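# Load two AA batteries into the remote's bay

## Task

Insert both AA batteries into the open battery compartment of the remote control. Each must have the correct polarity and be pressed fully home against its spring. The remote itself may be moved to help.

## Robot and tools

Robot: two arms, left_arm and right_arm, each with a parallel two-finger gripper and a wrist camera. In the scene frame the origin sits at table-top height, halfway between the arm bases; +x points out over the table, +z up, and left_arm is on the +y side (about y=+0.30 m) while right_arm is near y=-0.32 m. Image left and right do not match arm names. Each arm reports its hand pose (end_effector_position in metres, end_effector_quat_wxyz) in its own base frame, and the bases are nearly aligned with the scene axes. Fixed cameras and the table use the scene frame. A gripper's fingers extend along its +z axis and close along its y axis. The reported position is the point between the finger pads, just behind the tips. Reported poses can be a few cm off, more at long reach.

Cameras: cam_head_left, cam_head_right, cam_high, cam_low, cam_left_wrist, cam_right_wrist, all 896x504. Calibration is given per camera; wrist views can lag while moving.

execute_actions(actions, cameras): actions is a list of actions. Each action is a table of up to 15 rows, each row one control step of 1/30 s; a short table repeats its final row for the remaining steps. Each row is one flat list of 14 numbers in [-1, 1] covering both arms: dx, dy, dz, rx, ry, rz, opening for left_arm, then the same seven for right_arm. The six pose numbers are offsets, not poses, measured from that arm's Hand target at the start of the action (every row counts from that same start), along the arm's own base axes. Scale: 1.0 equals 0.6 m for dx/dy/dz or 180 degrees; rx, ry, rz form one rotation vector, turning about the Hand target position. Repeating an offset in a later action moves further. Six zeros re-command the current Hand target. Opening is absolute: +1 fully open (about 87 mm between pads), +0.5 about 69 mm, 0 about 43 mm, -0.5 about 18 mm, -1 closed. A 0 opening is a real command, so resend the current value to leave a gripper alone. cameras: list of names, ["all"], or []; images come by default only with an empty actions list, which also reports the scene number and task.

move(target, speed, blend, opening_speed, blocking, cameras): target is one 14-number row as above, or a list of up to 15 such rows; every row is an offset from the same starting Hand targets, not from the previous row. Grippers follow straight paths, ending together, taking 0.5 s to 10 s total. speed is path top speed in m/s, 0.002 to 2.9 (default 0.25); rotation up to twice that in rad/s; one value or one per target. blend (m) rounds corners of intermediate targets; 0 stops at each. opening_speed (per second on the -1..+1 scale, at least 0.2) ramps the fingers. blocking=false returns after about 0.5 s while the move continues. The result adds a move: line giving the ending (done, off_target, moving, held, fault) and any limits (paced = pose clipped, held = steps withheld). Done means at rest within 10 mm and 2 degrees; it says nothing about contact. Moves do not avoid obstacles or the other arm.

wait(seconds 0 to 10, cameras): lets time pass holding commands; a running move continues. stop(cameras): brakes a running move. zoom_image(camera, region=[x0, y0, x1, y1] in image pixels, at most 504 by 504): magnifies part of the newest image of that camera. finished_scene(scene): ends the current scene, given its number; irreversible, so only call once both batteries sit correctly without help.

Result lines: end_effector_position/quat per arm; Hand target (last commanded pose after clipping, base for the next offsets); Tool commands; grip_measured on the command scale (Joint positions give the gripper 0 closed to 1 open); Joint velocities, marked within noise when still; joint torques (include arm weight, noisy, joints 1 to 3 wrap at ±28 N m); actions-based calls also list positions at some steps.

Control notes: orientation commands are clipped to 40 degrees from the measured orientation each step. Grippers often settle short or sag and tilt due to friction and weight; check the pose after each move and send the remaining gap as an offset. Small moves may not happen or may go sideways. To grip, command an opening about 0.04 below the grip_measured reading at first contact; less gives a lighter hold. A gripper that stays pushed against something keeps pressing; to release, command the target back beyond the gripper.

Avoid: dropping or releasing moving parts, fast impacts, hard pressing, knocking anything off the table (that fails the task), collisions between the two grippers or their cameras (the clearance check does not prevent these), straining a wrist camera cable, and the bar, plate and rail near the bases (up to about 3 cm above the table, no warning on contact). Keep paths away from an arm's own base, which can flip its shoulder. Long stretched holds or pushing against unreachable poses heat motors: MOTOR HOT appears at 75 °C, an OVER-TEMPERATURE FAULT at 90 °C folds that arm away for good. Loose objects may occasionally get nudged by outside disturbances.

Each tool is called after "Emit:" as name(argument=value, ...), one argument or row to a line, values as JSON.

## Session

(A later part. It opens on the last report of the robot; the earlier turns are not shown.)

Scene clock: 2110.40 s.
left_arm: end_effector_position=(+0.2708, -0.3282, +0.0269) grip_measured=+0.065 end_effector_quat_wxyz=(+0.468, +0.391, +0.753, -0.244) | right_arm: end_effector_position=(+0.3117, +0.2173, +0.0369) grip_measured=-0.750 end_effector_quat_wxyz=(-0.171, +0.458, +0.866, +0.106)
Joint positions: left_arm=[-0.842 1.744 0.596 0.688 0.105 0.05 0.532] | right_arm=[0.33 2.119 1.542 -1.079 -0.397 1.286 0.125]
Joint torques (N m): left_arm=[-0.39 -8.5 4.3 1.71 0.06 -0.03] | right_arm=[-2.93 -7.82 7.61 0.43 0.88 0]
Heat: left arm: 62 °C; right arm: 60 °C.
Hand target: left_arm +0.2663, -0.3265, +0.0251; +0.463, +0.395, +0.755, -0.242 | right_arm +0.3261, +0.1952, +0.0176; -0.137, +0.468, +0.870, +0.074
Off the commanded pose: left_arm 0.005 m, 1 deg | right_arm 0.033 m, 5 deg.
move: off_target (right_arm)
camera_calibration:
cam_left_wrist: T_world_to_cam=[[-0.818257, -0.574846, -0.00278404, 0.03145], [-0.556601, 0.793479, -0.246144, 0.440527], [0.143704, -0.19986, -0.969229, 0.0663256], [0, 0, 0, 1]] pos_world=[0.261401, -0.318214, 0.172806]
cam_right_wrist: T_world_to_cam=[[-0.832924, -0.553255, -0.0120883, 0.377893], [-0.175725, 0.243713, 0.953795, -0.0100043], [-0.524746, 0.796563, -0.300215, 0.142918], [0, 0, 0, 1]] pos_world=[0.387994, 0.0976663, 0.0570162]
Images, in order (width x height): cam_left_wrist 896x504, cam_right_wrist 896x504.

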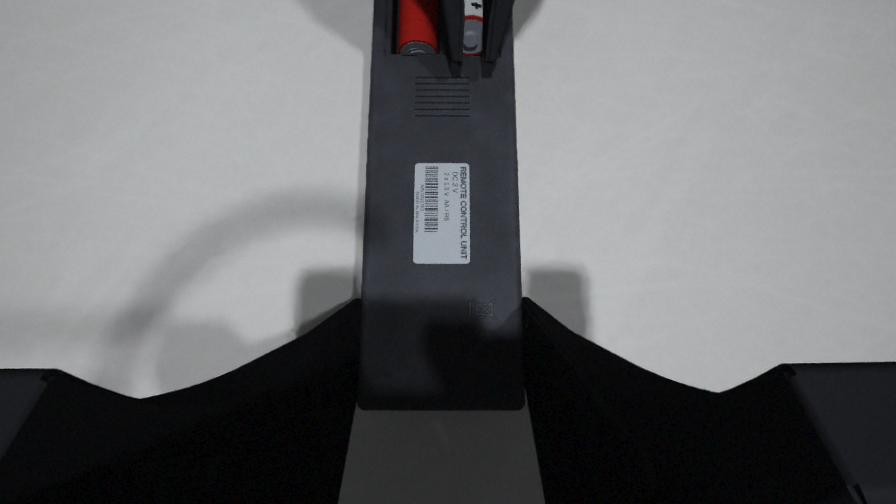

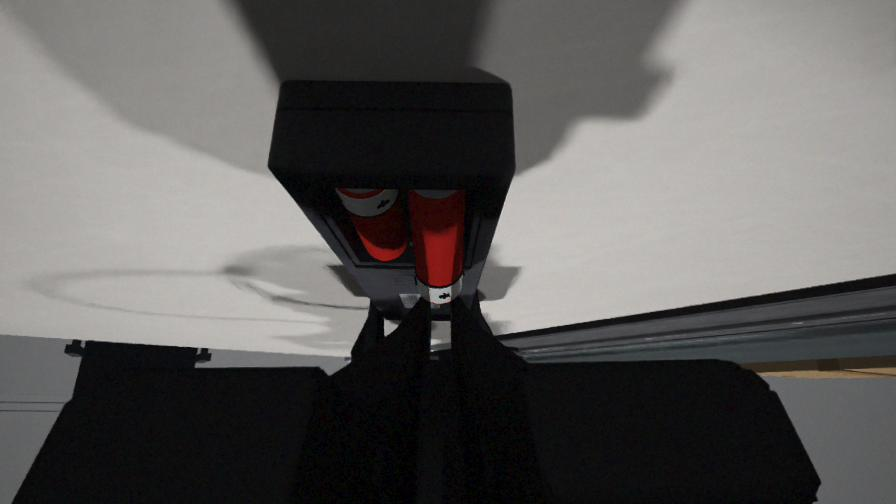

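Emit:
move(
  target=[0,0,0,0,0,0,0.0, 0.0075,-0.0106,-0.004,0,0,0,-0.75],
  speed=0.06,
)

Emit:
move(
  target=[0,0,0,0,0,0,0.0, 0.0075,-0.0106,-0.004,0,0,0,-0.75],
  speed=0.06,
  cameras=["cam_left_wrist","cam_right_wrist"],
)

Emit:
zoom_image(
  camera="cam_left_wrist",
  region=[350, 0, 550, 110],
)

Scene clock: 2114.17 s.
left_arm: end_effector_position=(+0.2708, -0.3282, +0.0269) grip_measured=+0.065 end_effector_quat_wxyz=(+0.468, +0.391, +0.753, -0.244) | right_arm: end_effector_position=(+0.3137, +0.2139, +0.0383) grip_measured=-0.750 end_effector_quat_wxyz=(-0.179, +0.457, +0.864, +0.110)
Joint positions: left_arm=[-0.842 1.744 0.596 0.688 0.105 0.05 0.532] | right_arm=[0.313 2.129 1.556 -1.095 -0.413 1.266 0.125]
Joint torques (N m): left_arm=[-0.46 -8.57 4.38 1.71 0 -0.07] | right_arm=[-3.18 -7.68 7.5 0.51 1.05 0.02]
Heat: left arm: 62 °C; right arm: 60 °C.
Hand target: left_arm +0.2663, -0.3265, +0.0251; +0.463, +0.395, +0.755, -0.242 | right_arm +0.3307, +0.1889, +0.0152; -0.137, +0.468, +0.870, +0.074
Off the commanded pose: left_arm 0.005 m, 1 deg | right_arm 0.038 m, 6 deg.
move: off_target (right_arm)

Scene clock: 2115.13 s.
left_arm: end_effector_position=(+0.2708, -0.3282, +0.0269) grip_measured=+0.065 end_effector_quat_wxyz=(+0.468, +0.391, +0.753, -0.244) | right_arm: end_effector_position=(+0.3280, +0.1942, +0.0320) grip_measured=-0.750 end_effector_quat_wxyz=(-0.162, +0.469, +0.863, +0.102)
Joint positions: left_arm=[-0.842 1.744 0.596 0.688 0.105 0.05 0.532] | right_arm=[0.267 2.148 1.577 -1.097 -0.373 1.244 0.125]
Joint torques (N m): left_arm=[-0.44 -8.39 4.27 1.74 0.02 -0.14] | right_arm=[-0.59 -7.84 6.97 0.51 0.67 0.01]
Heat: left arm: 62 °C; right arm: 60 °C.
Hand target: left_arm +0.2663, -0.3265, +0.0251; +0.463, +0.395, +0.755, -0.242 | right_arm +0.3352, +0.1825, +0.0127; -0.137, +0.468, +0.870, +0.074
Off the commanded pose: left_arm 0.005 m, 1 deg | right_arm 0.024 m, 4 deg.
move: off_target (right_arm)
camera_calibration:
cam_left_wrist: T_world_to_cam=[[-0.818257, -0.574846, -0.00278404, 0.03145], [-0.556601, 0.793479, -0.246144, 0.440527], [0.143704, -0.19986, -0.969229, 0.0663256], [0, 0, 0, 1]] pos_world=[0.261401, -0.318214, 0.172806]
cam_right_wrist: T_world_to_cam=[[-0.844781, -0.535013, -0.0102819, 0.379014], [-0.179616, 0.265407, 0.947258, 0.000365165], [-0.504066, 0.802072, -0.320308, 0.161234], [0, 0, 0, 1]] pos_world=[0.401522, 0.073359, 0.0551957]
Images, in order (width x height): cam_left_wrist 896x504, cam_right_wrist 896x504.

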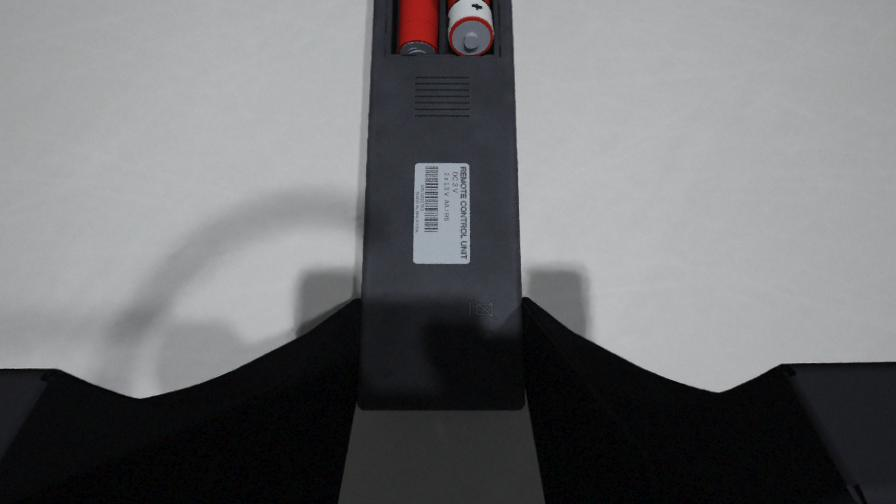

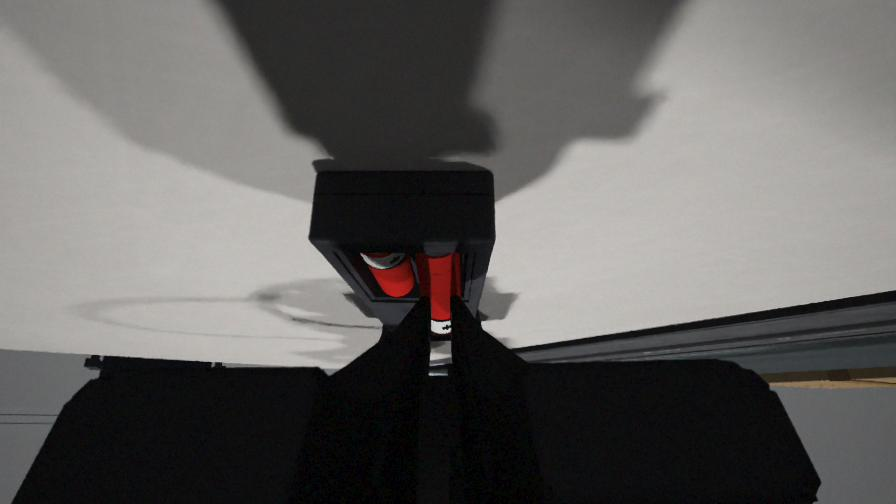

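Scaled by 2.520.

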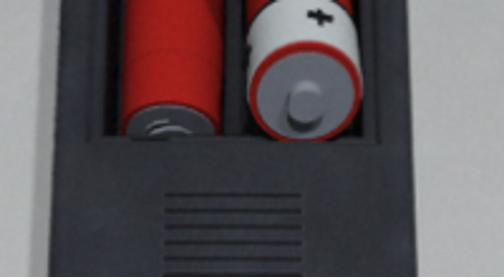

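Emit:
move(
  target=[
    [0,0,0,0,0,0,0.0, -0.012,0.0195,0.1167,0,0,0,-0.75],
    [0,0,0,0,0,0,0.0, -0.0582,0.0887,0.1122,-0.0371,-0.0245,0,-0.75],
    [0,0,0,0,0,0,0.0, -0.0582,0.0887,0.0538,-0.0371,-0.0245,0,-0.75],
  ],
  speed=0.12,
  cameras=["cam_left_wrist","cam_right_wrist"],
)

Emit:
zoom_image(
  camera="cam_left_wrist",
  region=[350, 0, 550, 110],
)

Scene clock: 2127.20 s.
left_arm: end_effector_position=(+0.2708, -0.3282, +0.0269) grip_measured=+0.065 end_effector_quat_wxyz=(+0.468, +0.391, +0.753, -0.244) | right_arm: end_effector_position=(+0.2999, +0.2369, +0.0467) grip_measured=-0.750 end_effector_quat_wxyz=(-0.082, +0.467, +0.879, +0.044)
Joint positions: left_arm=[-0.842 1.744 0.596 0.688 0.105 0.05 0.532] | right_arm=[0.476 2.047 1.556 -1.102 -0.185 1.451 0.125]
Joint torques (N m): left_arm=[-0.31 -8.61 4.34 1.72 0.02 -0.14] | right_arm=[0.1 -10.77 5.61 0.51 0.11 0.26]
Heat: left arm: 62 °C; right arm: 59 °C.
Hand target: left_arm +0.2663, -0.3265, +0.0251; +0.463, +0.395, +0.755, -0.242 | right_arm +0.3002, +0.2357, +0.0450; -0.076, +0.472, +0.877, +0.041
Off the commanded pose: left_arm 0.005 m, 1 deg | right_arm 0.002 m, 1 deg.
move: done
camera_calibration:
cam_left_wrist: T_world_to_cam=[[-0.818257, -0.574846, -0.00278404, 0.03145], [-0.556601, 0.793479, -0.246144, 0.440527], [0.143704, -0.19986, -0.969229, 0.0663256], [0, 0, 0, 1]] pos_world=[0.261401, -0.318214, 0.172806]
cam_right_wrist: T_world_to_cam=[[-0.833509, -0.552349, 0.0131669, 0.377871], [-0.266554, 0.422882, 0.866094, -0.0374359], [-0.483955, 0.718388, -0.499707, 0.139685], [0, 0, 0, 1]] pos_world=[0.372582, 0.1242, 0.0972491]
Images, in order (width x height): cam_left_wrist 896x504, cam_right_wrist 896x504.

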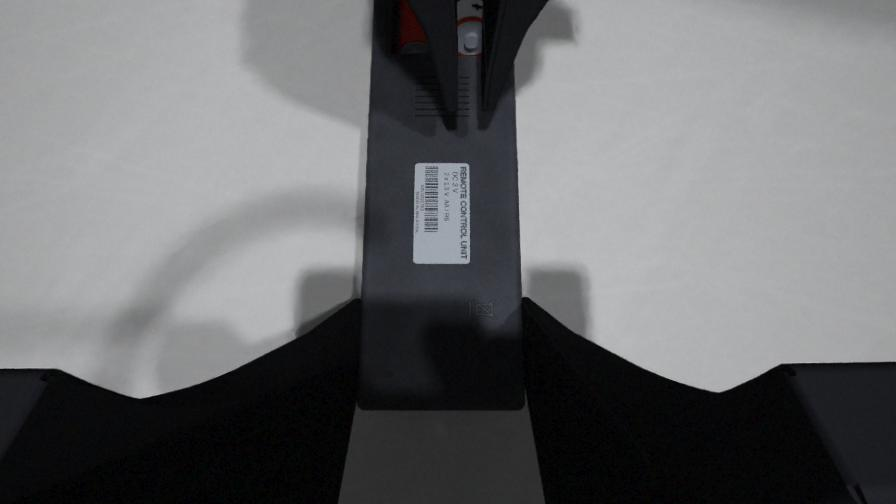

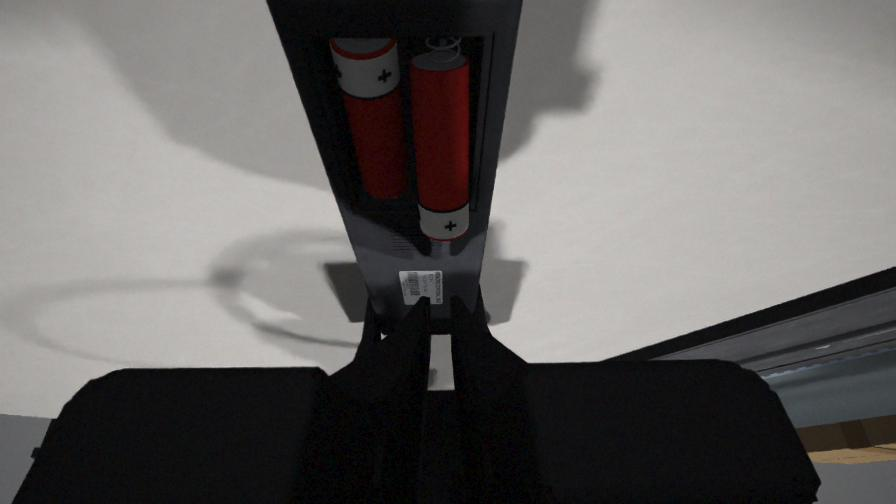

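Scaled by 2.520.

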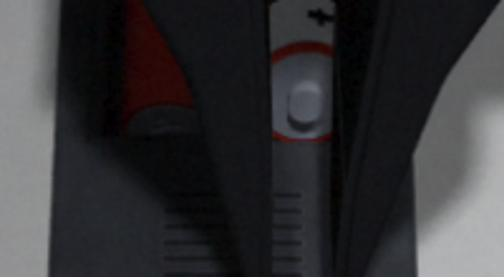

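Emit:
move(
  target=[0,0,0,0,0,0,0.0, 0,0,-0.020,0,0,0,-0.75],
  speed=0.06,
)

Emit:
move(
  target=[0,0,0,0,0,0,0.0, 0,0,-0.009,0,0,0,-0.75],
  speed=0.06,
)

Scene clock: 2131.87 s.
left_arm: end_effector_position=(+0.2708, -0.3282, +0.0269) grip_measured=+0.065 end_effector_quat_wxyz=(+0.468, +0.391, +0.753, -0.244) | right_arm: end_effector_position=(+0.3009, +0.2373, +0.0393) grip_measured=-0.750 end_effector_quat_wxyz=(-0.079, +0.467, +0.880, +0.049)
Joint positions: left_arm=[-0.842 1.744 0.596 0.688 0.105 0.05 0.532] | right_arm=[0.476 2.047 1.526 -1.059 -0.185 1.451 0.125]
Joint torques (N m): left_arm=[-0.69 -8.47 4.3 1.75 0.05 -0.1] | right_arm=[0.08 -9.63 5.55 0.52 0.11 0.25]
Heat: left arm: 62 °C; right arm: 59 °C.
Hand target: left_arm +0.2663, -0.3265, +0.0251; +0.463, +0.395, +0.755, -0.242 | right_arm +0.3002, +0.2357, +0.0330; -0.076, +0.472, +0.877, +0.041
Off the commanded pose: left_arm 0.005 m, 1 deg | right_arm 0.007 m, 1 deg.
move: done

Scene clock: 2132.73 s.
left_arm: end_effector_position=(+0.2708, -0.3282, +0.0269) grip_measured=+0.065 end_effector_quat_wxyz=(+0.468, +0.391, +0.753, -0.244) | right_arm: end_effector_position=(+0.3012, +0.2375, +0.0360) grip_measured=-0.750 end_effector_quat_wxyz=(-0.077, +0.466, +0.880, +0.051)
Joint positions: left_arm=[-0.842 1.744 0.596 0.688 0.105 0.05 0.532] | right_arm=[0.476 2.047 1.513 -1.04 -0.185 1.451 0.125]
Joint torques (N m): left_arm=[-0.5 -8.51 4.48 1.7 0.01 -0.12] | right_arm=[0.08 -9.09 5.5 0.56 0.11 0.25]
Heat: left arm: 62 °C; right arm: 59 °C.
Hand target: left_arm +0.2663, -0.3265, +0.0251; +0.463, +0.395, +0.755, -0.242 | right_arm +0.3001, +0.2357, +0.0275; -0.076, +0.472, +0.877, +0.041
Off the commanded pose: left_arm 0.005 m, 1 deg | right_arm 0.009 m, 1 deg.
move: done

Emit:
move(
  target=[0,0,0,0,0,0,0.0, 0,0,-0.010,0,0,0,-0.75],
  speed=0.06,
)

Emit:
move(
  target=[0,0,0,0,0,0,0.0, 0.0115,-0.0174,0,0,0,0,-0.75],
  speed=0.06,
  cameras=["cam_left_wrist","cam_right_wrist"],
)

Emit:
zoom_image(
  camera="cam_left_wrist",
  region=[350, 0, 550, 110],
)

Scene clock: 2136.07 s.
left_arm: end_effector_position=(+0.2708, -0.3282, +0.0269) grip_measured=+0.065 end_effector_quat_wxyz=(+0.468, +0.391, +0.753, -0.244) | right_arm: end_effector_position=(+0.3014, +0.2376, +0.0307) grip_measured=-0.750 end_effector_quat_wxyz=(-0.076, +0.466, +0.880, +0.052)
Joint positions: left_arm=[-0.842 1.744 0.596 0.688 0.105 0.05 0.532] | right_arm=[0.476 2.053 1.499 -1.019 -0.185 1.451 0.125]
Joint torques (N m): left_arm=[-0.66 -8.62 4.18 1.75 0.05 -0.12] | right_arm=[0.1 -8.92 5.53 0.58 0.11 0.26]
Heat: left arm: 62 °C; right arm: 58 °C.
Hand target: left_arm +0.2663, -0.3265, +0.0251; +0.463, +0.395, +0.755, -0.242 | right_arm +0.3002, +0.2357, +0.0216; -0.076, +0.472, +0.877, +0.041
Off the commanded pose: left_arm 0.005 m, 1 deg | right_arm 0.009 m, 1 deg.
move: done

Scene clock: 2136.93 s.
left_arm: end_effector_position=(+0.2708, -0.3282, +0.0269) grip_measured=+0.065 end_effector_quat_wxyz=(+0.468, +0.391, +0.753, -0.244) | right_arm: end_effector_position=(+0.3059, +0.2303, +0.0284) grip_measured=-0.750 end_effector_quat_wxyz=(-0.078, +0.472, +0.877, +0.051)
Joint positions: left_arm=[-0.842 1.744 0.596 0.688 0.105 0.05 0.532] | right_arm=[0.453 2.059 1.499 -1.019 -0.185 1.441 0.125]
Joint torques (N m): left_arm=[-0.55 -8.61 4.29 1.74 0.02 -0.09] | right_arm=[-0.76 -8.88 6.57 0.46 0.11 0]
Heat: left arm: 62 °C; right arm: 58 °C.
Hand target: left_arm +0.2663, -0.3265, +0.0251; +0.463, +0.395, +0.755, -0.242 | right_arm +0.3071, +0.2252, +0.0216; -0.076, +0.472, +0.877, +0.041
Off the commanded pose: left_arm 0.005 m, 1 deg | right_arm 0.008 m, 1 deg.
move: done
camera_calibration:
cam_left_wrist: T_world_to_cam=[[-0.818257, -0.574846, -0.00278404, 0.03145], [-0.556601, 0.793479, -0.246144, 0.440527], [0.143704, -0.19986, -0.969229, 0.0663256], [0, 0, 0, 1]] pos_world=[0.261401, -0.318214, 0.172806]
cam_right_wrist: T_world_to_cam=[[-0.840748, -0.54142, -0.00265405, 0.379604], [-0.273298, 0.420151, 0.865322, -0.0143522], [-0.467387, 0.728243, -0.50121, 0.130901], [0, 0, 0, 1]] pos_world=[0.376411, 0.116227, 0.0790357]
Images, in order (width x height): cam_left_wrist 896x504, cam_right_wrist 896x504.

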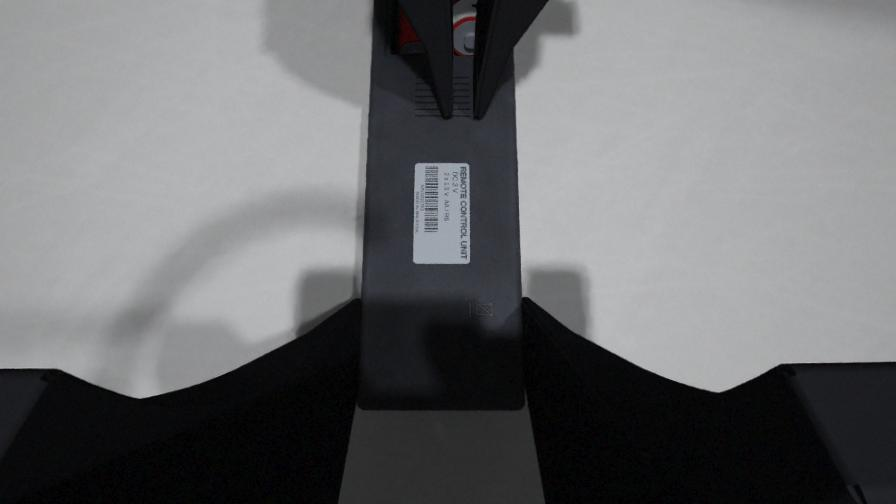

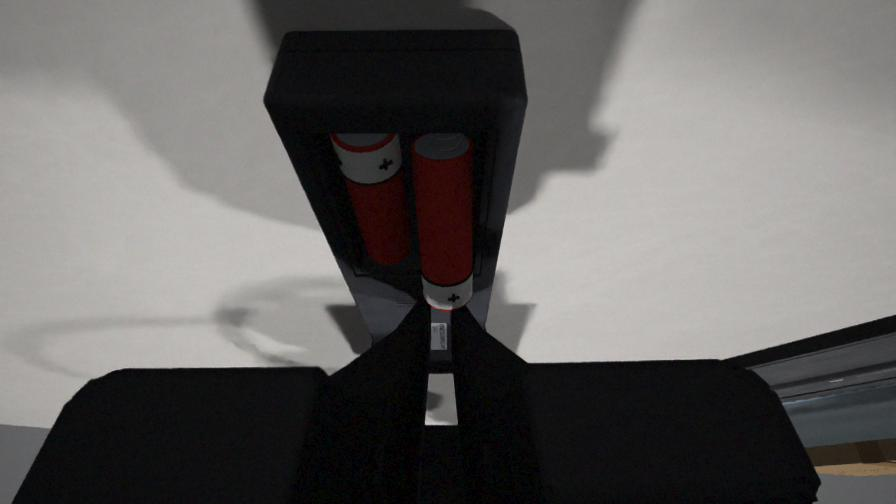

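Scaled by 2.520.

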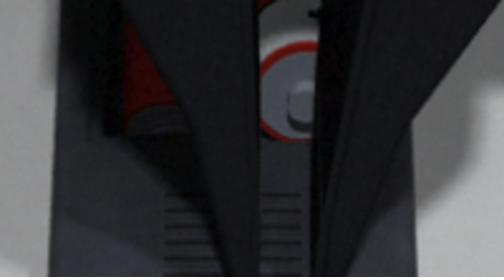

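Emit:
move(
  target=[0,0,0,0,0,0,0.0, 0.001,-0.0107,0.0,0,0,0,-0.75],
  speed=0.06,
  cameras=["cam_left_wrist","cam_right_wrist"],
)

Emit:
zoom_image(
  camera="cam_right_wrist",
  region=[360, 230, 520, 350],
)

Scene clock: 2141.67 s.
left_arm: end_effector_position=(+0.2708, -0.3282, +0.0269) grip_measured=+0.065 end_effector_quat_wxyz=(+0.468, +0.391, +0.753, -0.244) | right_arm: end_effector_position=(+0.3067, +0.2284, +0.0287) grip_measured=-0.750 end_effector_quat_wxyz=(-0.079, +0.469, +0.878, +0.053)
Joint positions: left_arm=[-0.842 1.744 0.596 0.688 0.105 0.05 0.532] | right_arm=[0.446 2.059 1.499 -1.019 -0.19 1.426 0.125]
Joint torques (N m): left_arm=[-0.4 -8.5 4.34 1.71 0.07 -0.1] | right_arm=[-1.62 -9.51 5.52 0.46 0.16 0.03]
Heat: left arm: 62 °C; right arm: 58 °C.
Hand target: left_arm +0.2663, -0.3265, +0.0251; +0.463, +0.395, +0.755, -0.242 | right_arm +0.3077, +0.2188, +0.0216; -0.076, +0.472, +0.877, +0.041
Off the commanded pose: left_arm 0.005 m, 1 deg | right_arm 0.012 m, 1 deg.
move: off_target (right_arm)
camera_calibration:
cam_left_wrist: T_world_to_cam=[[-0.818257, -0.574846, -0.00278404, 0.03145], [-0.556601, 0.793479, -0.246144, 0.440527], [0.143704, -0.19986, -0.969229, 0.0663256], [0, 0, 0, 1]] pos_world=[0.261401, -0.318214, 0.172806]
cam_right_wrist: T_world_to_cam=[[-0.83639, -0.548101, -0.00615206, 0.379562], [-0.277154, 0.413195, 0.867442, -0.0109551], [-0.472904, 0.727224, -0.497501, 0.134669], [0, 0, 0, 1]] pos_world=[0.378111, 0.11463, 0.0788359]
Images, in order (width x height): cam_left_wrist 896x504, cam_right_wrist 896x504.

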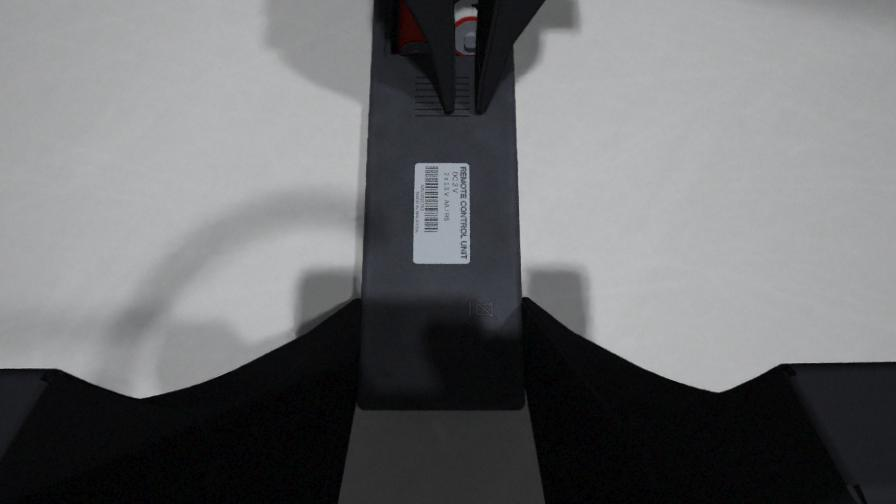

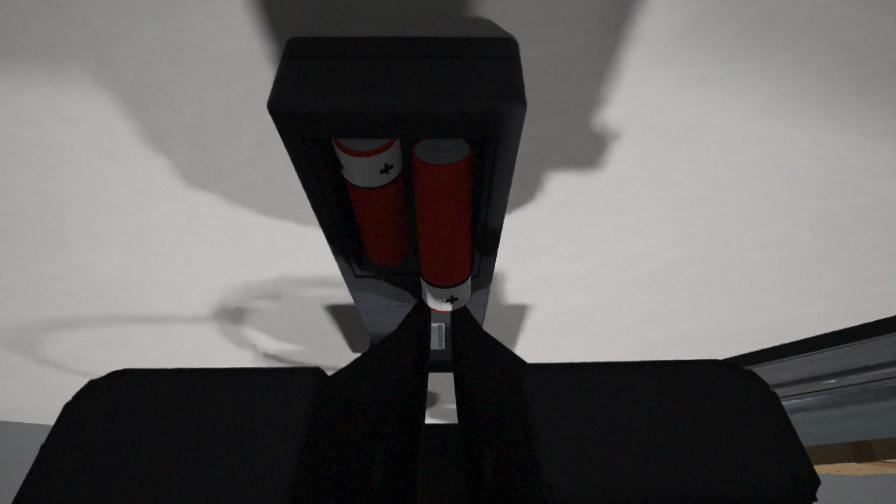

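Scaled by 3.150.

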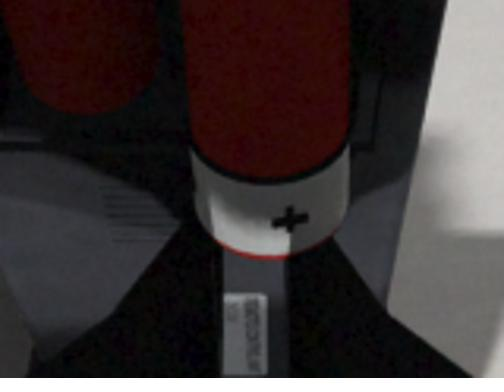

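Emit:
move(
  target=[0,0,0,0,0,0,0.0, -0.005,-0.001,-0.002,0,0,0,-0.75],
  speed=0.06,
  cameras=["cam_right_wrist"],
)

Emit:
zoom_image(
  camera="cam_right_wrist",
  region=[360, 230, 520, 350],
)

Scene clock: 2149.30 s.
left_arm: end_effector_position=(+0.2708, -0.3282, +0.0269) grip_measured=+0.065 end_effector_quat_wxyz=(+0.468, +0.391, +0.753, -0.244) | right_arm: end_effector_position=(+0.3053, +0.2278, +0.0279) grip_measured=-0.750 end_effector_quat_wxyz=(-0.084, +0.470, +0.877, +0.053)
Joint positions: left_arm=[-0.842 1.744 0.596 0.688 0.105 0.05 0.532] | right_arm=[0.443 2.059 1.493 -1.018 -0.198 1.425 0.125]
Joint torques (N m): left_arm=[-0.32 -8.5 4.42 1.71 0.04 -0.11] | right_arm=[-1.14 -10.29 4.33 0.54 0.25 0.04]
Heat: left arm: 62 °C; right arm: 57 °C.
Hand target: left_arm +0.2663, -0.3265, +0.0251; +0.463, +0.395, +0.755, -0.242 | right_arm +0.3047, +0.2182, +0.0204; -0.076, +0.472, +0.877, +0.041
Off the commanded pose: left_arm 0.005 m, 1 deg | right_arm 0.012 m, 2 deg.
move: off_target (right_arm)
camera_calibration:
cam_right_wrist: T_world_to_cam=[[-0.837942, -0.545756, -0.00209081, 0.37786], [-0.268743, 0.409282, 0.871932, -0.0122138], [-0.475006, 0.73119, -0.489623, 0.133583], [0, 0, 0, 1]] pos_world=[0.376795, 0.113544, 0.0768449]
Images, in order (width x height): cam_right_wrist 896x504.

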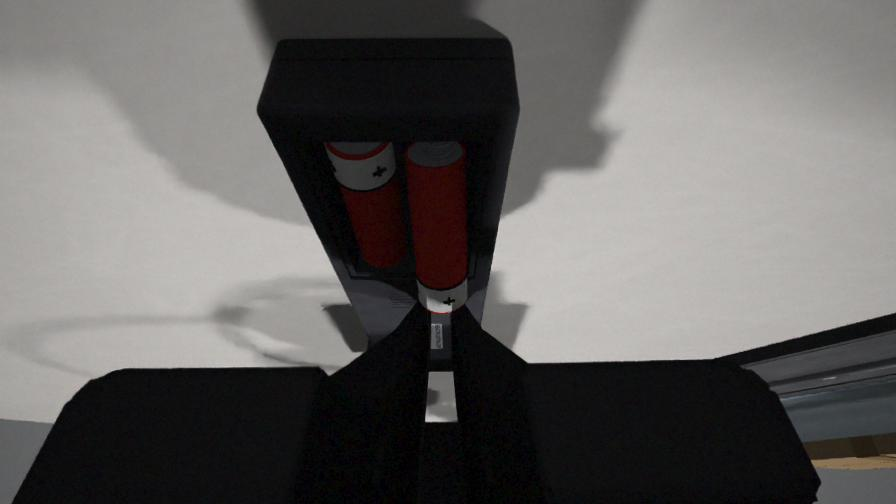

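Scaled by 3.150.

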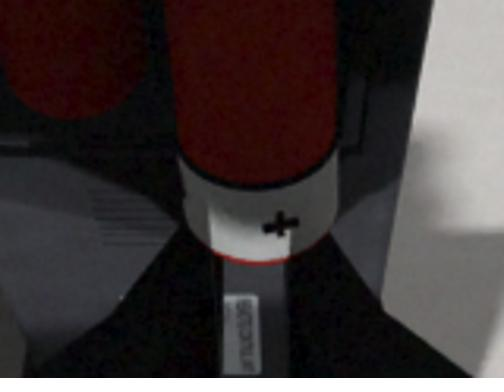

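Emit:
move(
  target=[0,0,0,0,0,0,0.0, 0.004,-0.0062,0.008,0,0,0,-0.75],
  speed=0.06,
)

Emit:
move(
  target=[0,0,0,0,0,0,0.0, 0.0073,-0.0111,0,0,0,0,-0.75],
  speed=0.06,
)

Emit:
move(
  target=[0,0,0,0,0,0,0.0, 0.0073,-0.0111,0,0,0,0,-0.75],
  speed=0.06,
  cameras=["cam_left_wrist","cam_right_wrist"],
)

Emit:
zoom_image(
  camera="cam_left_wrist",
  region=[350, 0, 550, 110],
)

Scene clock: 2155.47 s.
left_arm: end_effector_position=(+0.2708, -0.3282, +0.0269) grip_measured=+0.065 end_effector_quat_wxyz=(+0.468, +0.391, +0.753, -0.244) | right_arm: end_effector_position=(+0.3050, +0.2268, +0.0282) grip_measured=-0.750 end_effector_quat_wxyz=(-0.086, +0.468, +0.878, +0.054)
Joint positions: left_arm=[-0.842 1.744 0.596 0.688 0.105 0.05 0.532] | right_arm=[0.439 2.059 1.493 -1.021 -0.202 1.416 0.125]
Joint torques (N m): left_arm=[-0.29 -8.51 4.48 1.71 0.06 -0.04] | right_arm=[-1.88 -10.62 5.74 0.35 0.3 0.02]
Heat: left arm: 61 °C; right arm: 57 °C.
Hand target: left_arm +0.2663, -0.3265, +0.0251; +0.463, +0.395, +0.755, -0.242 | right_arm +0.3070, +0.2146, +0.0252; -0.076, +0.472, +0.877, +0.041
Off the commanded pose: left_arm 0.005 m, 1 deg | right_arm 0.013 m, 2 deg.
move: off_target (right_arm)

Scene clock: 2156.33 s.
left_arm: end_effector_position=(+0.2708, -0.3282, +0.0269) grip_measured=+0.065 end_effector_quat_wxyz=(+0.468, +0.391, +0.753, -0.244) | right_arm: end_effector_position=(+0.3045, +0.2246, +0.0297) grip_measured=-0.750 end_effector_quat_wxyz=(-0.094, +0.464, +0.879, +0.059)
Joint positions: left_arm=[-0.842 1.744 0.596 0.688 0.105 0.05 0.532] | right_arm=[0.426 2.059 1.493 -1.027 -0.221 1.394 0.125]
Joint torques (N m): left_arm=[-0.34 -8.46 4.21 1.73 0.06 -0.09] | right_arm=[-2.56 -10.13 6.52 0.33 0.5 0.04]
Heat: left arm: 61 °C; right arm: 57 °C.
Hand target: left_arm +0.2663, -0.3265, +0.0251; +0.463, +0.395, +0.756, -0.242 | right_arm +0.3115, +0.2079, +0.0252; -0.076, +0.472, +0.877, +0.041
Off the commanded pose: left_arm 0.005 m, 1 deg | right_arm 0.019 m, 3 deg.
move: off_target (right_arm)

Scene clock: 2157.17 s.
left_arm: end_effector_position=(+0.2710, -0.3284, +0.0274) grip_measured=+0.065 end_effector_quat_wxyz=(+0.469, +0.391, +0.753, -0.245) | right_arm: end_effector_position=(+0.3042, +0.2216, +0.0314) grip_measured=-0.750 end_effector_quat_wxyz=(-0.103, +0.461, +0.879, +0.063)
Joint positions: left_arm=[-0.842 1.744 0.596 0.69 0.105 0.05 0.532] | right_arm=[0.411 2.059 1.493 -1.035 -0.241 1.374 0.125]
Joint torques (N m): left_arm=[-0.36 -8.61 4.57 1.73 0.04 -0.07] | right_arm=[-3.1 -9.66 7.34 0.32 0.71 0.04]
Heat: left arm: 62 °C; right arm: 57 °C.
Hand target: left_arm +0.2663, -0.3265, +0.0251; +0.463, +0.395, +0.756, -0.242 | right_arm +0.3159, +0.2011, +0.0252; -0.076, +0.472, +0.877, +0.041
Off the commanded pose: left_arm 0.006 m, 1 deg | right_arm 0.024 m, 4 deg.
move: off_target (right_arm)
camera_calibration:
cam_left_wrist: T_world_to_cam=[[-0.818272, -0.574823, -0.00305047, 0.0315083], [-0.556189, 0.793064, -0.248403, 0.440778], [0.145207, -0.201565, -0.968652, 0.065681], [0, 0, 0, 1]] pos_world=[0.261401, -0.318214, 0.173209]
cam_right_wrist: T_world_to_cam=[[-0.828689, -0.559702, -0.00301495, 0.373835], [-0.25444, 0.371913, 0.892716, -0.00972129], [-0.498533, 0.74055, -0.45061, 0.143073], [0, 0, 0, 1]] pos_world=[0.378646, 0.106899, 0.0742757]
Images, in order (width x height): cam_left_wrist 896x504, cam_right_wrist 896x504.

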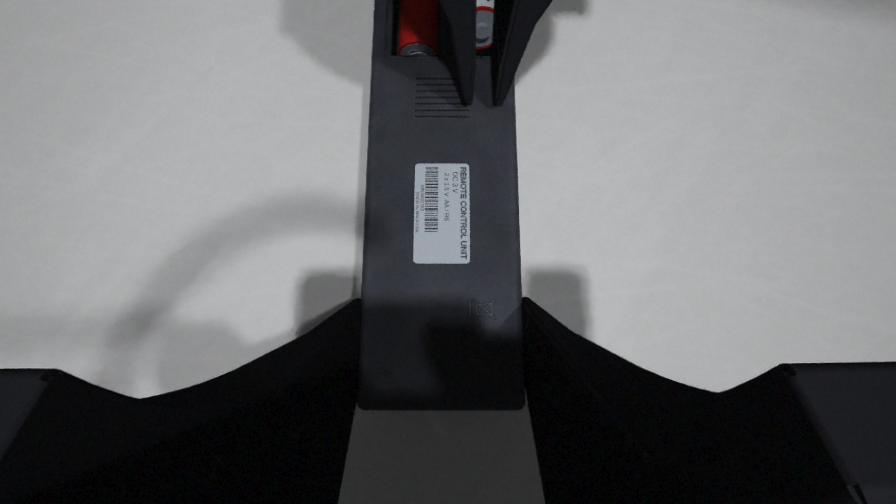

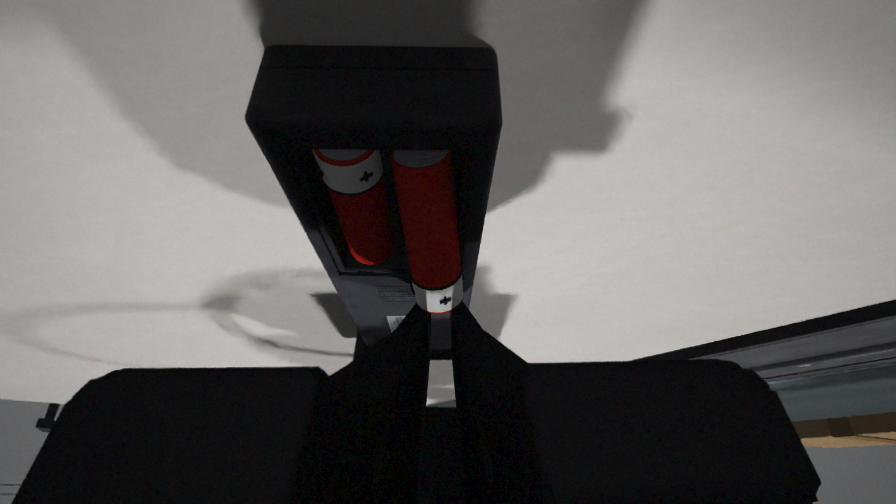

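Scaled by 2.520.

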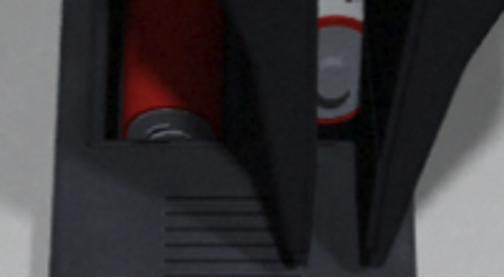

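Emit:
move(
  target=[0,0,0,0,0,0,0.0, 0.0111,0.0073,-0.004,0,0,0,-0.75],
  speed=0.06,
  cameras=["cam_left_wrist","cam_right_wrist"],
)

Emit:
zoom_image(
  camera="cam_left_wrist",
  region=[350, 0, 550, 110],
)

Scene clock: 2160.73 s.
left_arm: end_effector_position=(+0.2710, -0.3284, +0.0274) grip_measured=+0.065 end_effector_quat_wxyz=(+0.469, +0.391, +0.753, -0.245) | right_arm: end_effector_position=(+0.3068, +0.2231, +0.0317) grip_measured=-0.750 end_effector_quat_wxyz=(-0.106, +0.461, +0.879, +0.062)
Joint positions: left_arm=[-0.842 1.744 0.596 0.69 0.105 0.05 0.532] | right_arm=[0.411 2.075 1.516 -1.048 -0.243 1.374 0.125]
Joint torques (N m): left_arm=[-0.34 -8.5 4.14 1.7 0.03 -0.09] | right_arm=[-2.77 -8.5 8.55 0.39 0.73 0.07]
Heat: left arm: 62 °C; right arm: 57 °C.
Hand target: left_arm +0.2663, -0.3265, +0.0251; +0.463, +0.395, +0.756, -0.242 | right_arm +0.3225, +0.2055, +0.0228; -0.076, +0.472, +0.877, +0.041
Off the commanded pose: left_arm 0.006 m, 1 deg | right_arm 0.025 m, 4 deg.
move: off_target (right_arm)
camera_calibration:
cam_left_wrist: T_world_to_cam=[[-0.818272, -0.574823, -0.00305047, 0.0315083], [-0.556189, 0.793064, -0.248403, 0.440778], [0.145207, -0.201565, -0.968652, 0.065681], [0, 0, 0, 1]] pos_world=[0.261401, -0.318214, 0.173209]
cam_right_wrist: T_world_to_cam=[[-0.828473, -0.560028, 0.00140816, 0.376694], [-0.249936, 0.371988, 0.893956, -0.0112779], [-0.501164, 0.740266, -0.448153, 0.144213], [0, 0, 0, 1]] pos_world=[0.381536, 0.108398, 0.0741812]
Images, in order (width x height): cam_left_wrist 896x504, cam_right_wrist 896x504.

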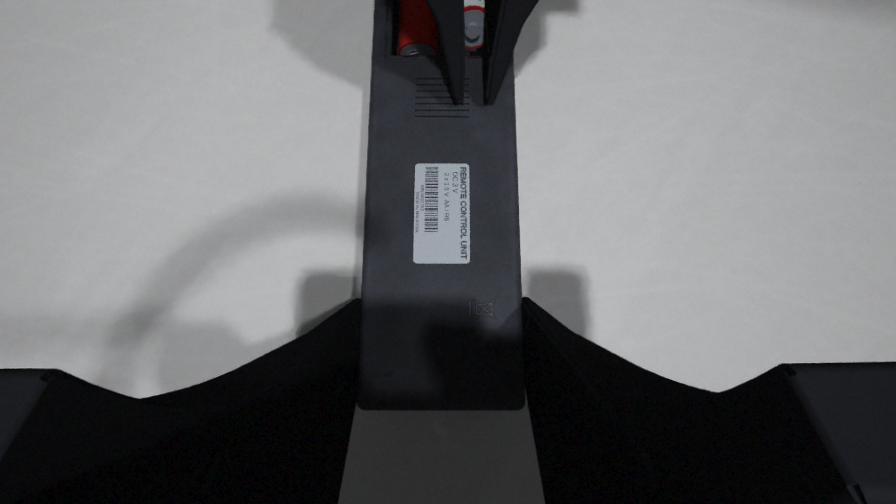

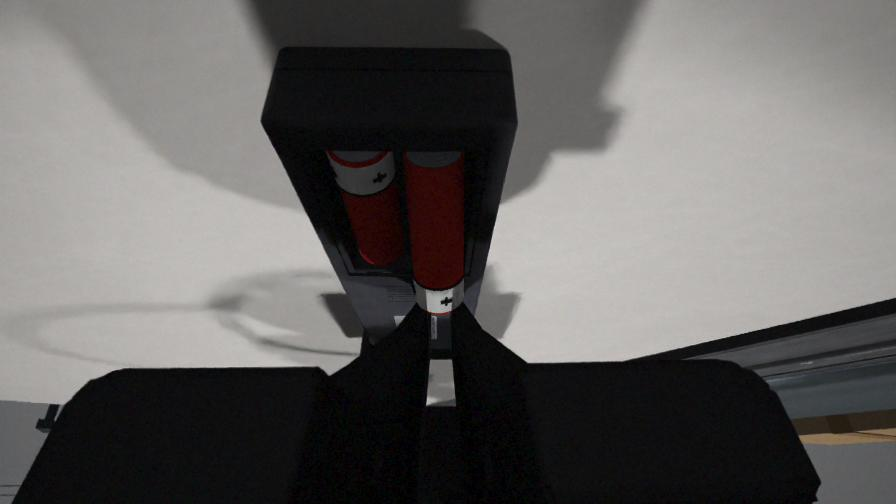

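Scaled by 2.520.

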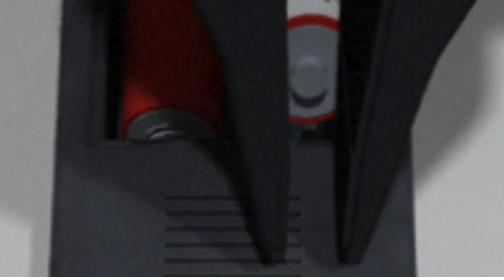

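Emit:
move(
  target=[0,0,0,0,0,0,0.0, 0.001,-0.001,-0.014,0,0,0,-0.75],
  speed=0.06,
)

Emit:
move(
  target=[0,0,0,0,0,0,0.0, 0.001,-0.001,-0.012,0,0,0,-0.75],
  speed=0.06,
  cameras=["cam_left_wrist","cam_low"],
)

Emit:
zoom_image(
  camera="cam_left_wrist",
  region=[350, 0, 550, 110],
)

Emit:
zoom_image(
  camera="cam_low",
  region=[400, 220, 520, 280],
)

Scene clock: 2172.60 s.
left_arm: end_effector_position=(+0.2711, -0.3285, +0.0276) grip_measured=+0.065 end_effector_quat_wxyz=(+0.470, +0.391, +0.753, -0.245) | right_arm: end_effector_position=(+0.3059, +0.2236, +0.0286) grip_measured=-0.750 end_effector_quat_wxyz=(-0.110, +0.462, +0.878, +0.060)
Joint positions: left_arm=[-0.842 1.744 0.596 0.692 0.105 0.05 0.532] | right_arm=[0.411 2.084 1.516 -1.047 -0.248 1.374 0.125]
Joint torques (N m): left_arm=[-0.57 -8.7 4.51 1.7 0.09 -0.09] | right_arm=[-2.96 -8.36 7.1 0.65 0.78 0.05]
Heat: left arm: 62 °C; right arm: 57 °C.
Hand target: left_arm +0.2663, -0.3265, +0.0251; +0.463, +0.395, +0.755, -0.242 | right_arm +0.3231, +0.2049, +0.0144; -0.076, +0.472, +0.877, +0.041
Off the commanded pose: left_arm 0.006 m, 1 deg | right_arm 0.029 m, 5 deg.
move: off_target (right_arm)

Scene clock: 2173.37 s.
left_arm: end_effector_position=(+0.2711, -0.3285, +0.0276) grip_measured=+0.065 end_effector_quat_wxyz=(+0.470, +0.391, +0.753, -0.245) | right_arm: end_effector_position=(+0.3061, +0.2240, +0.0284) grip_measured=-0.750 end_effector_quat_wxyz=(-0.112, +0.461, +0.878, +0.062)
Joint positions: left_arm=[-0.842 1.744 0.596 0.692 0.105 0.05 0.532] | right_arm=[0.41 2.086 1.516 -1.045 -0.254 1.372 0.125]
Joint torques (N m): left_arm=[-0.36 -8.36 4.41 1.77 0.02 -0.04] | right_arm=[-2.97 -7.66 5.86 0.85 0.84 0.05]
Heat: left arm: 62 °C; right arm: 57 °C.
Hand target: left_arm +0.2663, -0.3265, +0.0251; +0.463, +0.395, +0.755, -0.242 | right_arm +0.3237, +0.2044, +0.0073; -0.076, +0.472, +0.877, +0.041
Off the commanded pose: left_arm 0.006 m, 1 deg | right_arm 0.034 m, 5 deg.
move: off_target (right_arm)
camera_calibration:
cam_left_wrist: T_world_to_cam=[[-0.818281, -0.57481, -0.00317193, 0.0315366], [-0.555991, 0.792868, -0.249467, 0.440899], [0.145911, -0.20237, -0.968378, 0.0653884], [0, 0, 0, 1]] pos_world=[0.261401, -0.318214, 0.17341]
Images, in order (width x height): cam_low 896x504, cam_left_wrist 896x504.

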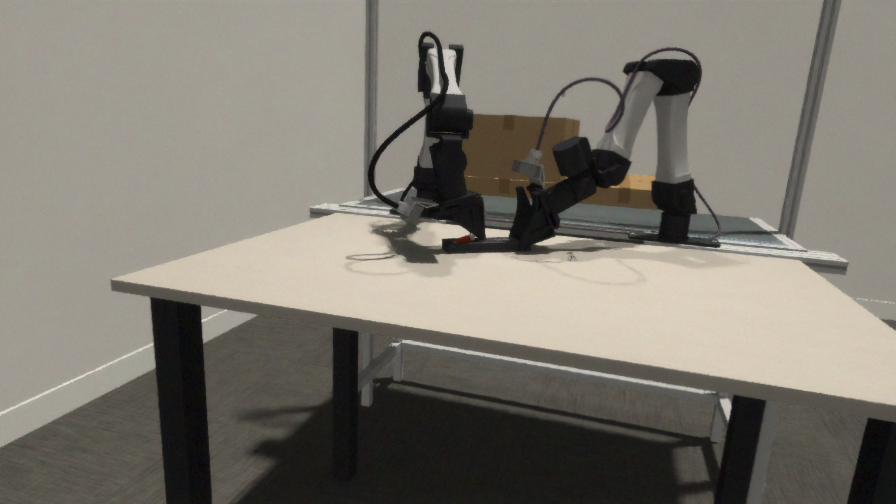

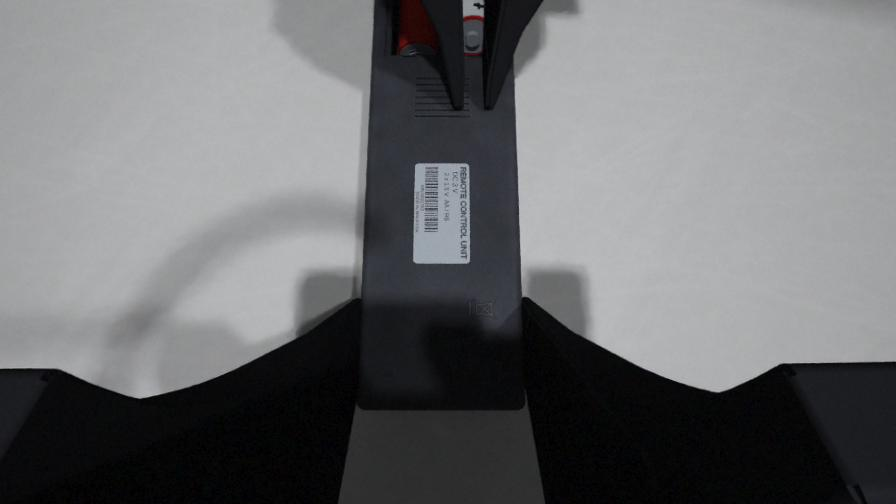

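Scaled by 2.520.

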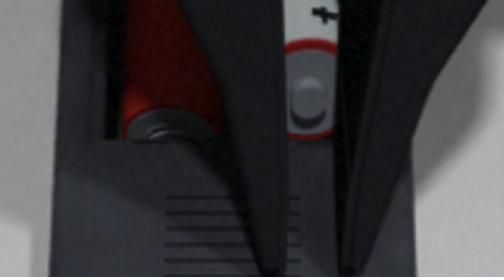

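Scaled by 4.200.

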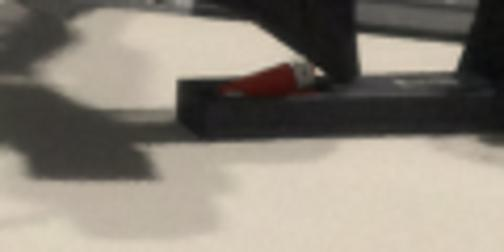

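Emit:
move(
  target=[
    [0,0,0,0,0,0,0.0, -0.0422,0.0522,0.006,0,0,0,-0.75],
    [0,0,0,0,0,0,0.0, -0.0422,0.0522,0.13,0,0,0,-0.75],
  ],
  speed=0.08,
  cameras=["cam_left_wrist","cam_low","cam_right_wrist"],
)

Emit:
zoom_image(
  camera="cam_left_wrist",
  region=[350, 0, 550, 110],
)

Emit:
zoom_image(
  camera="cam_low",
  region=[400, 220, 520, 280],
)

Scene clock: 2179.23 s.
left_arm: end_effector_position=(+0.2708, -0.3282, +0.0269) grip_measured=+0.065 end_effector_quat_wxyz=(+0.468, +0.391, +0.753, -0.244) | right_arm: end_effector_position=(+0.2954, +0.2334, +0.0709) grip_measured=-0.750 end_effector_quat_wxyz=(-0.091, +0.471, +0.877, +0.032)
Joint positions: left_arm=[-0.842 1.744 0.596 0.688 0.105 0.05 0.532] | right_arm=[0.473 2.032 1.63 -1.22 -0.186 1.454 0.125]
Joint torques (N m): left_arm=[-0.43 -8.7 4.25 1.72 0.04 -0.02] | right_arm=[0.57 -12.64 8.96 0.16 0.11 0.26]
Heat: left arm: 62 °C; right arm: 57 °C.
Hand target: left_arm +0.2663, -0.3265, +0.0251; +0.463, +0.395, +0.755, -0.242 | right_arm +0.2984, +0.2358, +0.0852; -0.076, +0.472, +0.877, +0.041
Off the commanded pose: left_arm 0.005 m, 1 deg | right_arm 0.015 m, 2 deg.
move: off_target (right_arm)
camera_calibration:
cam_left_wrist: T_world_to_cam=[[-0.818257, -0.574846, -0.00278404, 0.03145], [-0.556601, 0.793479, -0.246144, 0.440527], [0.143704, -0.19986, -0.969229, 0.0663256], [0, 0, 0, 1]] pos_world=[0.261401, -0.318214, 0.172806]
cam_right_wrist: T_world_to_cam=[[-0.835943, -0.547172, 0.0424562, 0.369244], [-0.241229, 0.435818, 0.867105, -0.0686319], [-0.492959, 0.714609, -0.496312, 0.155429], [0, 0, 0, 1]] pos_world=[0.368731, 0.120881, 0.120975]
Images, in order (width x height): cam_low 896x504, cam_left_wrist 896x504, cam_right_wrist 896x504.

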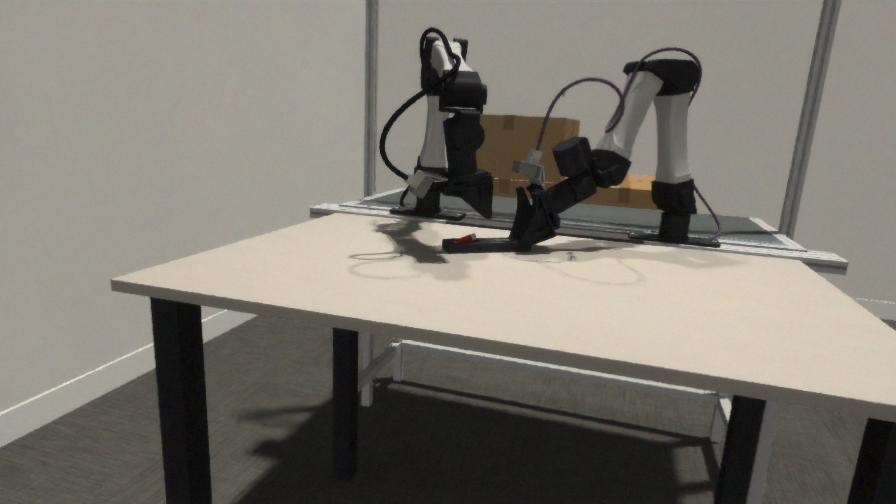

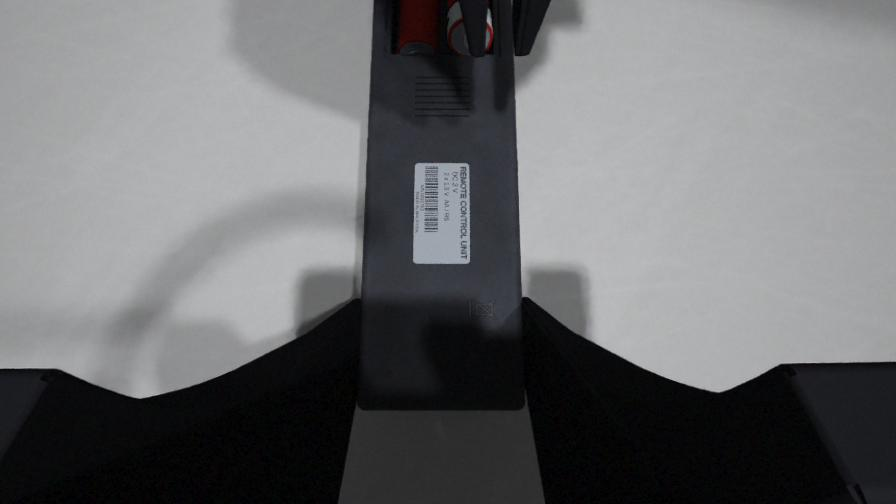

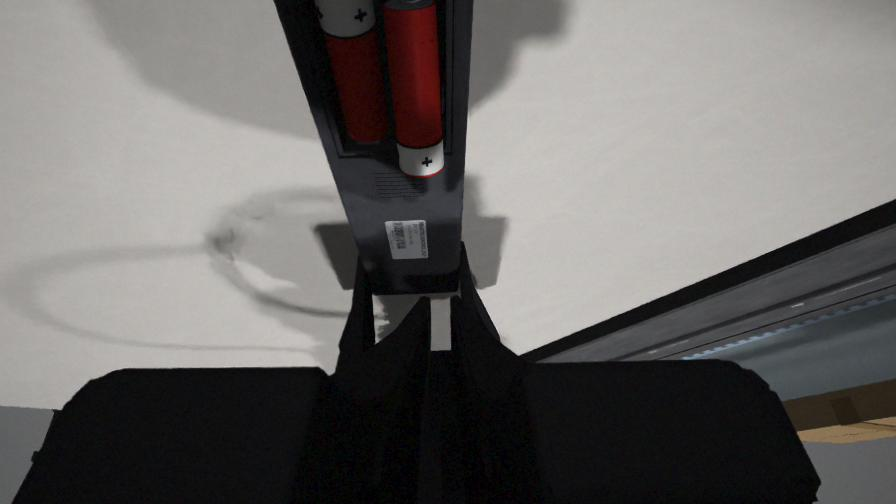

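Scaled by 2.520.

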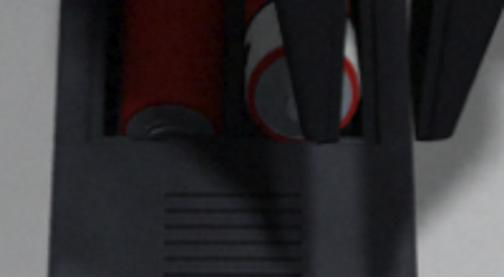

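Scaled by 4.200.

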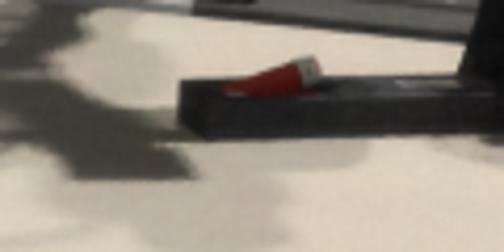

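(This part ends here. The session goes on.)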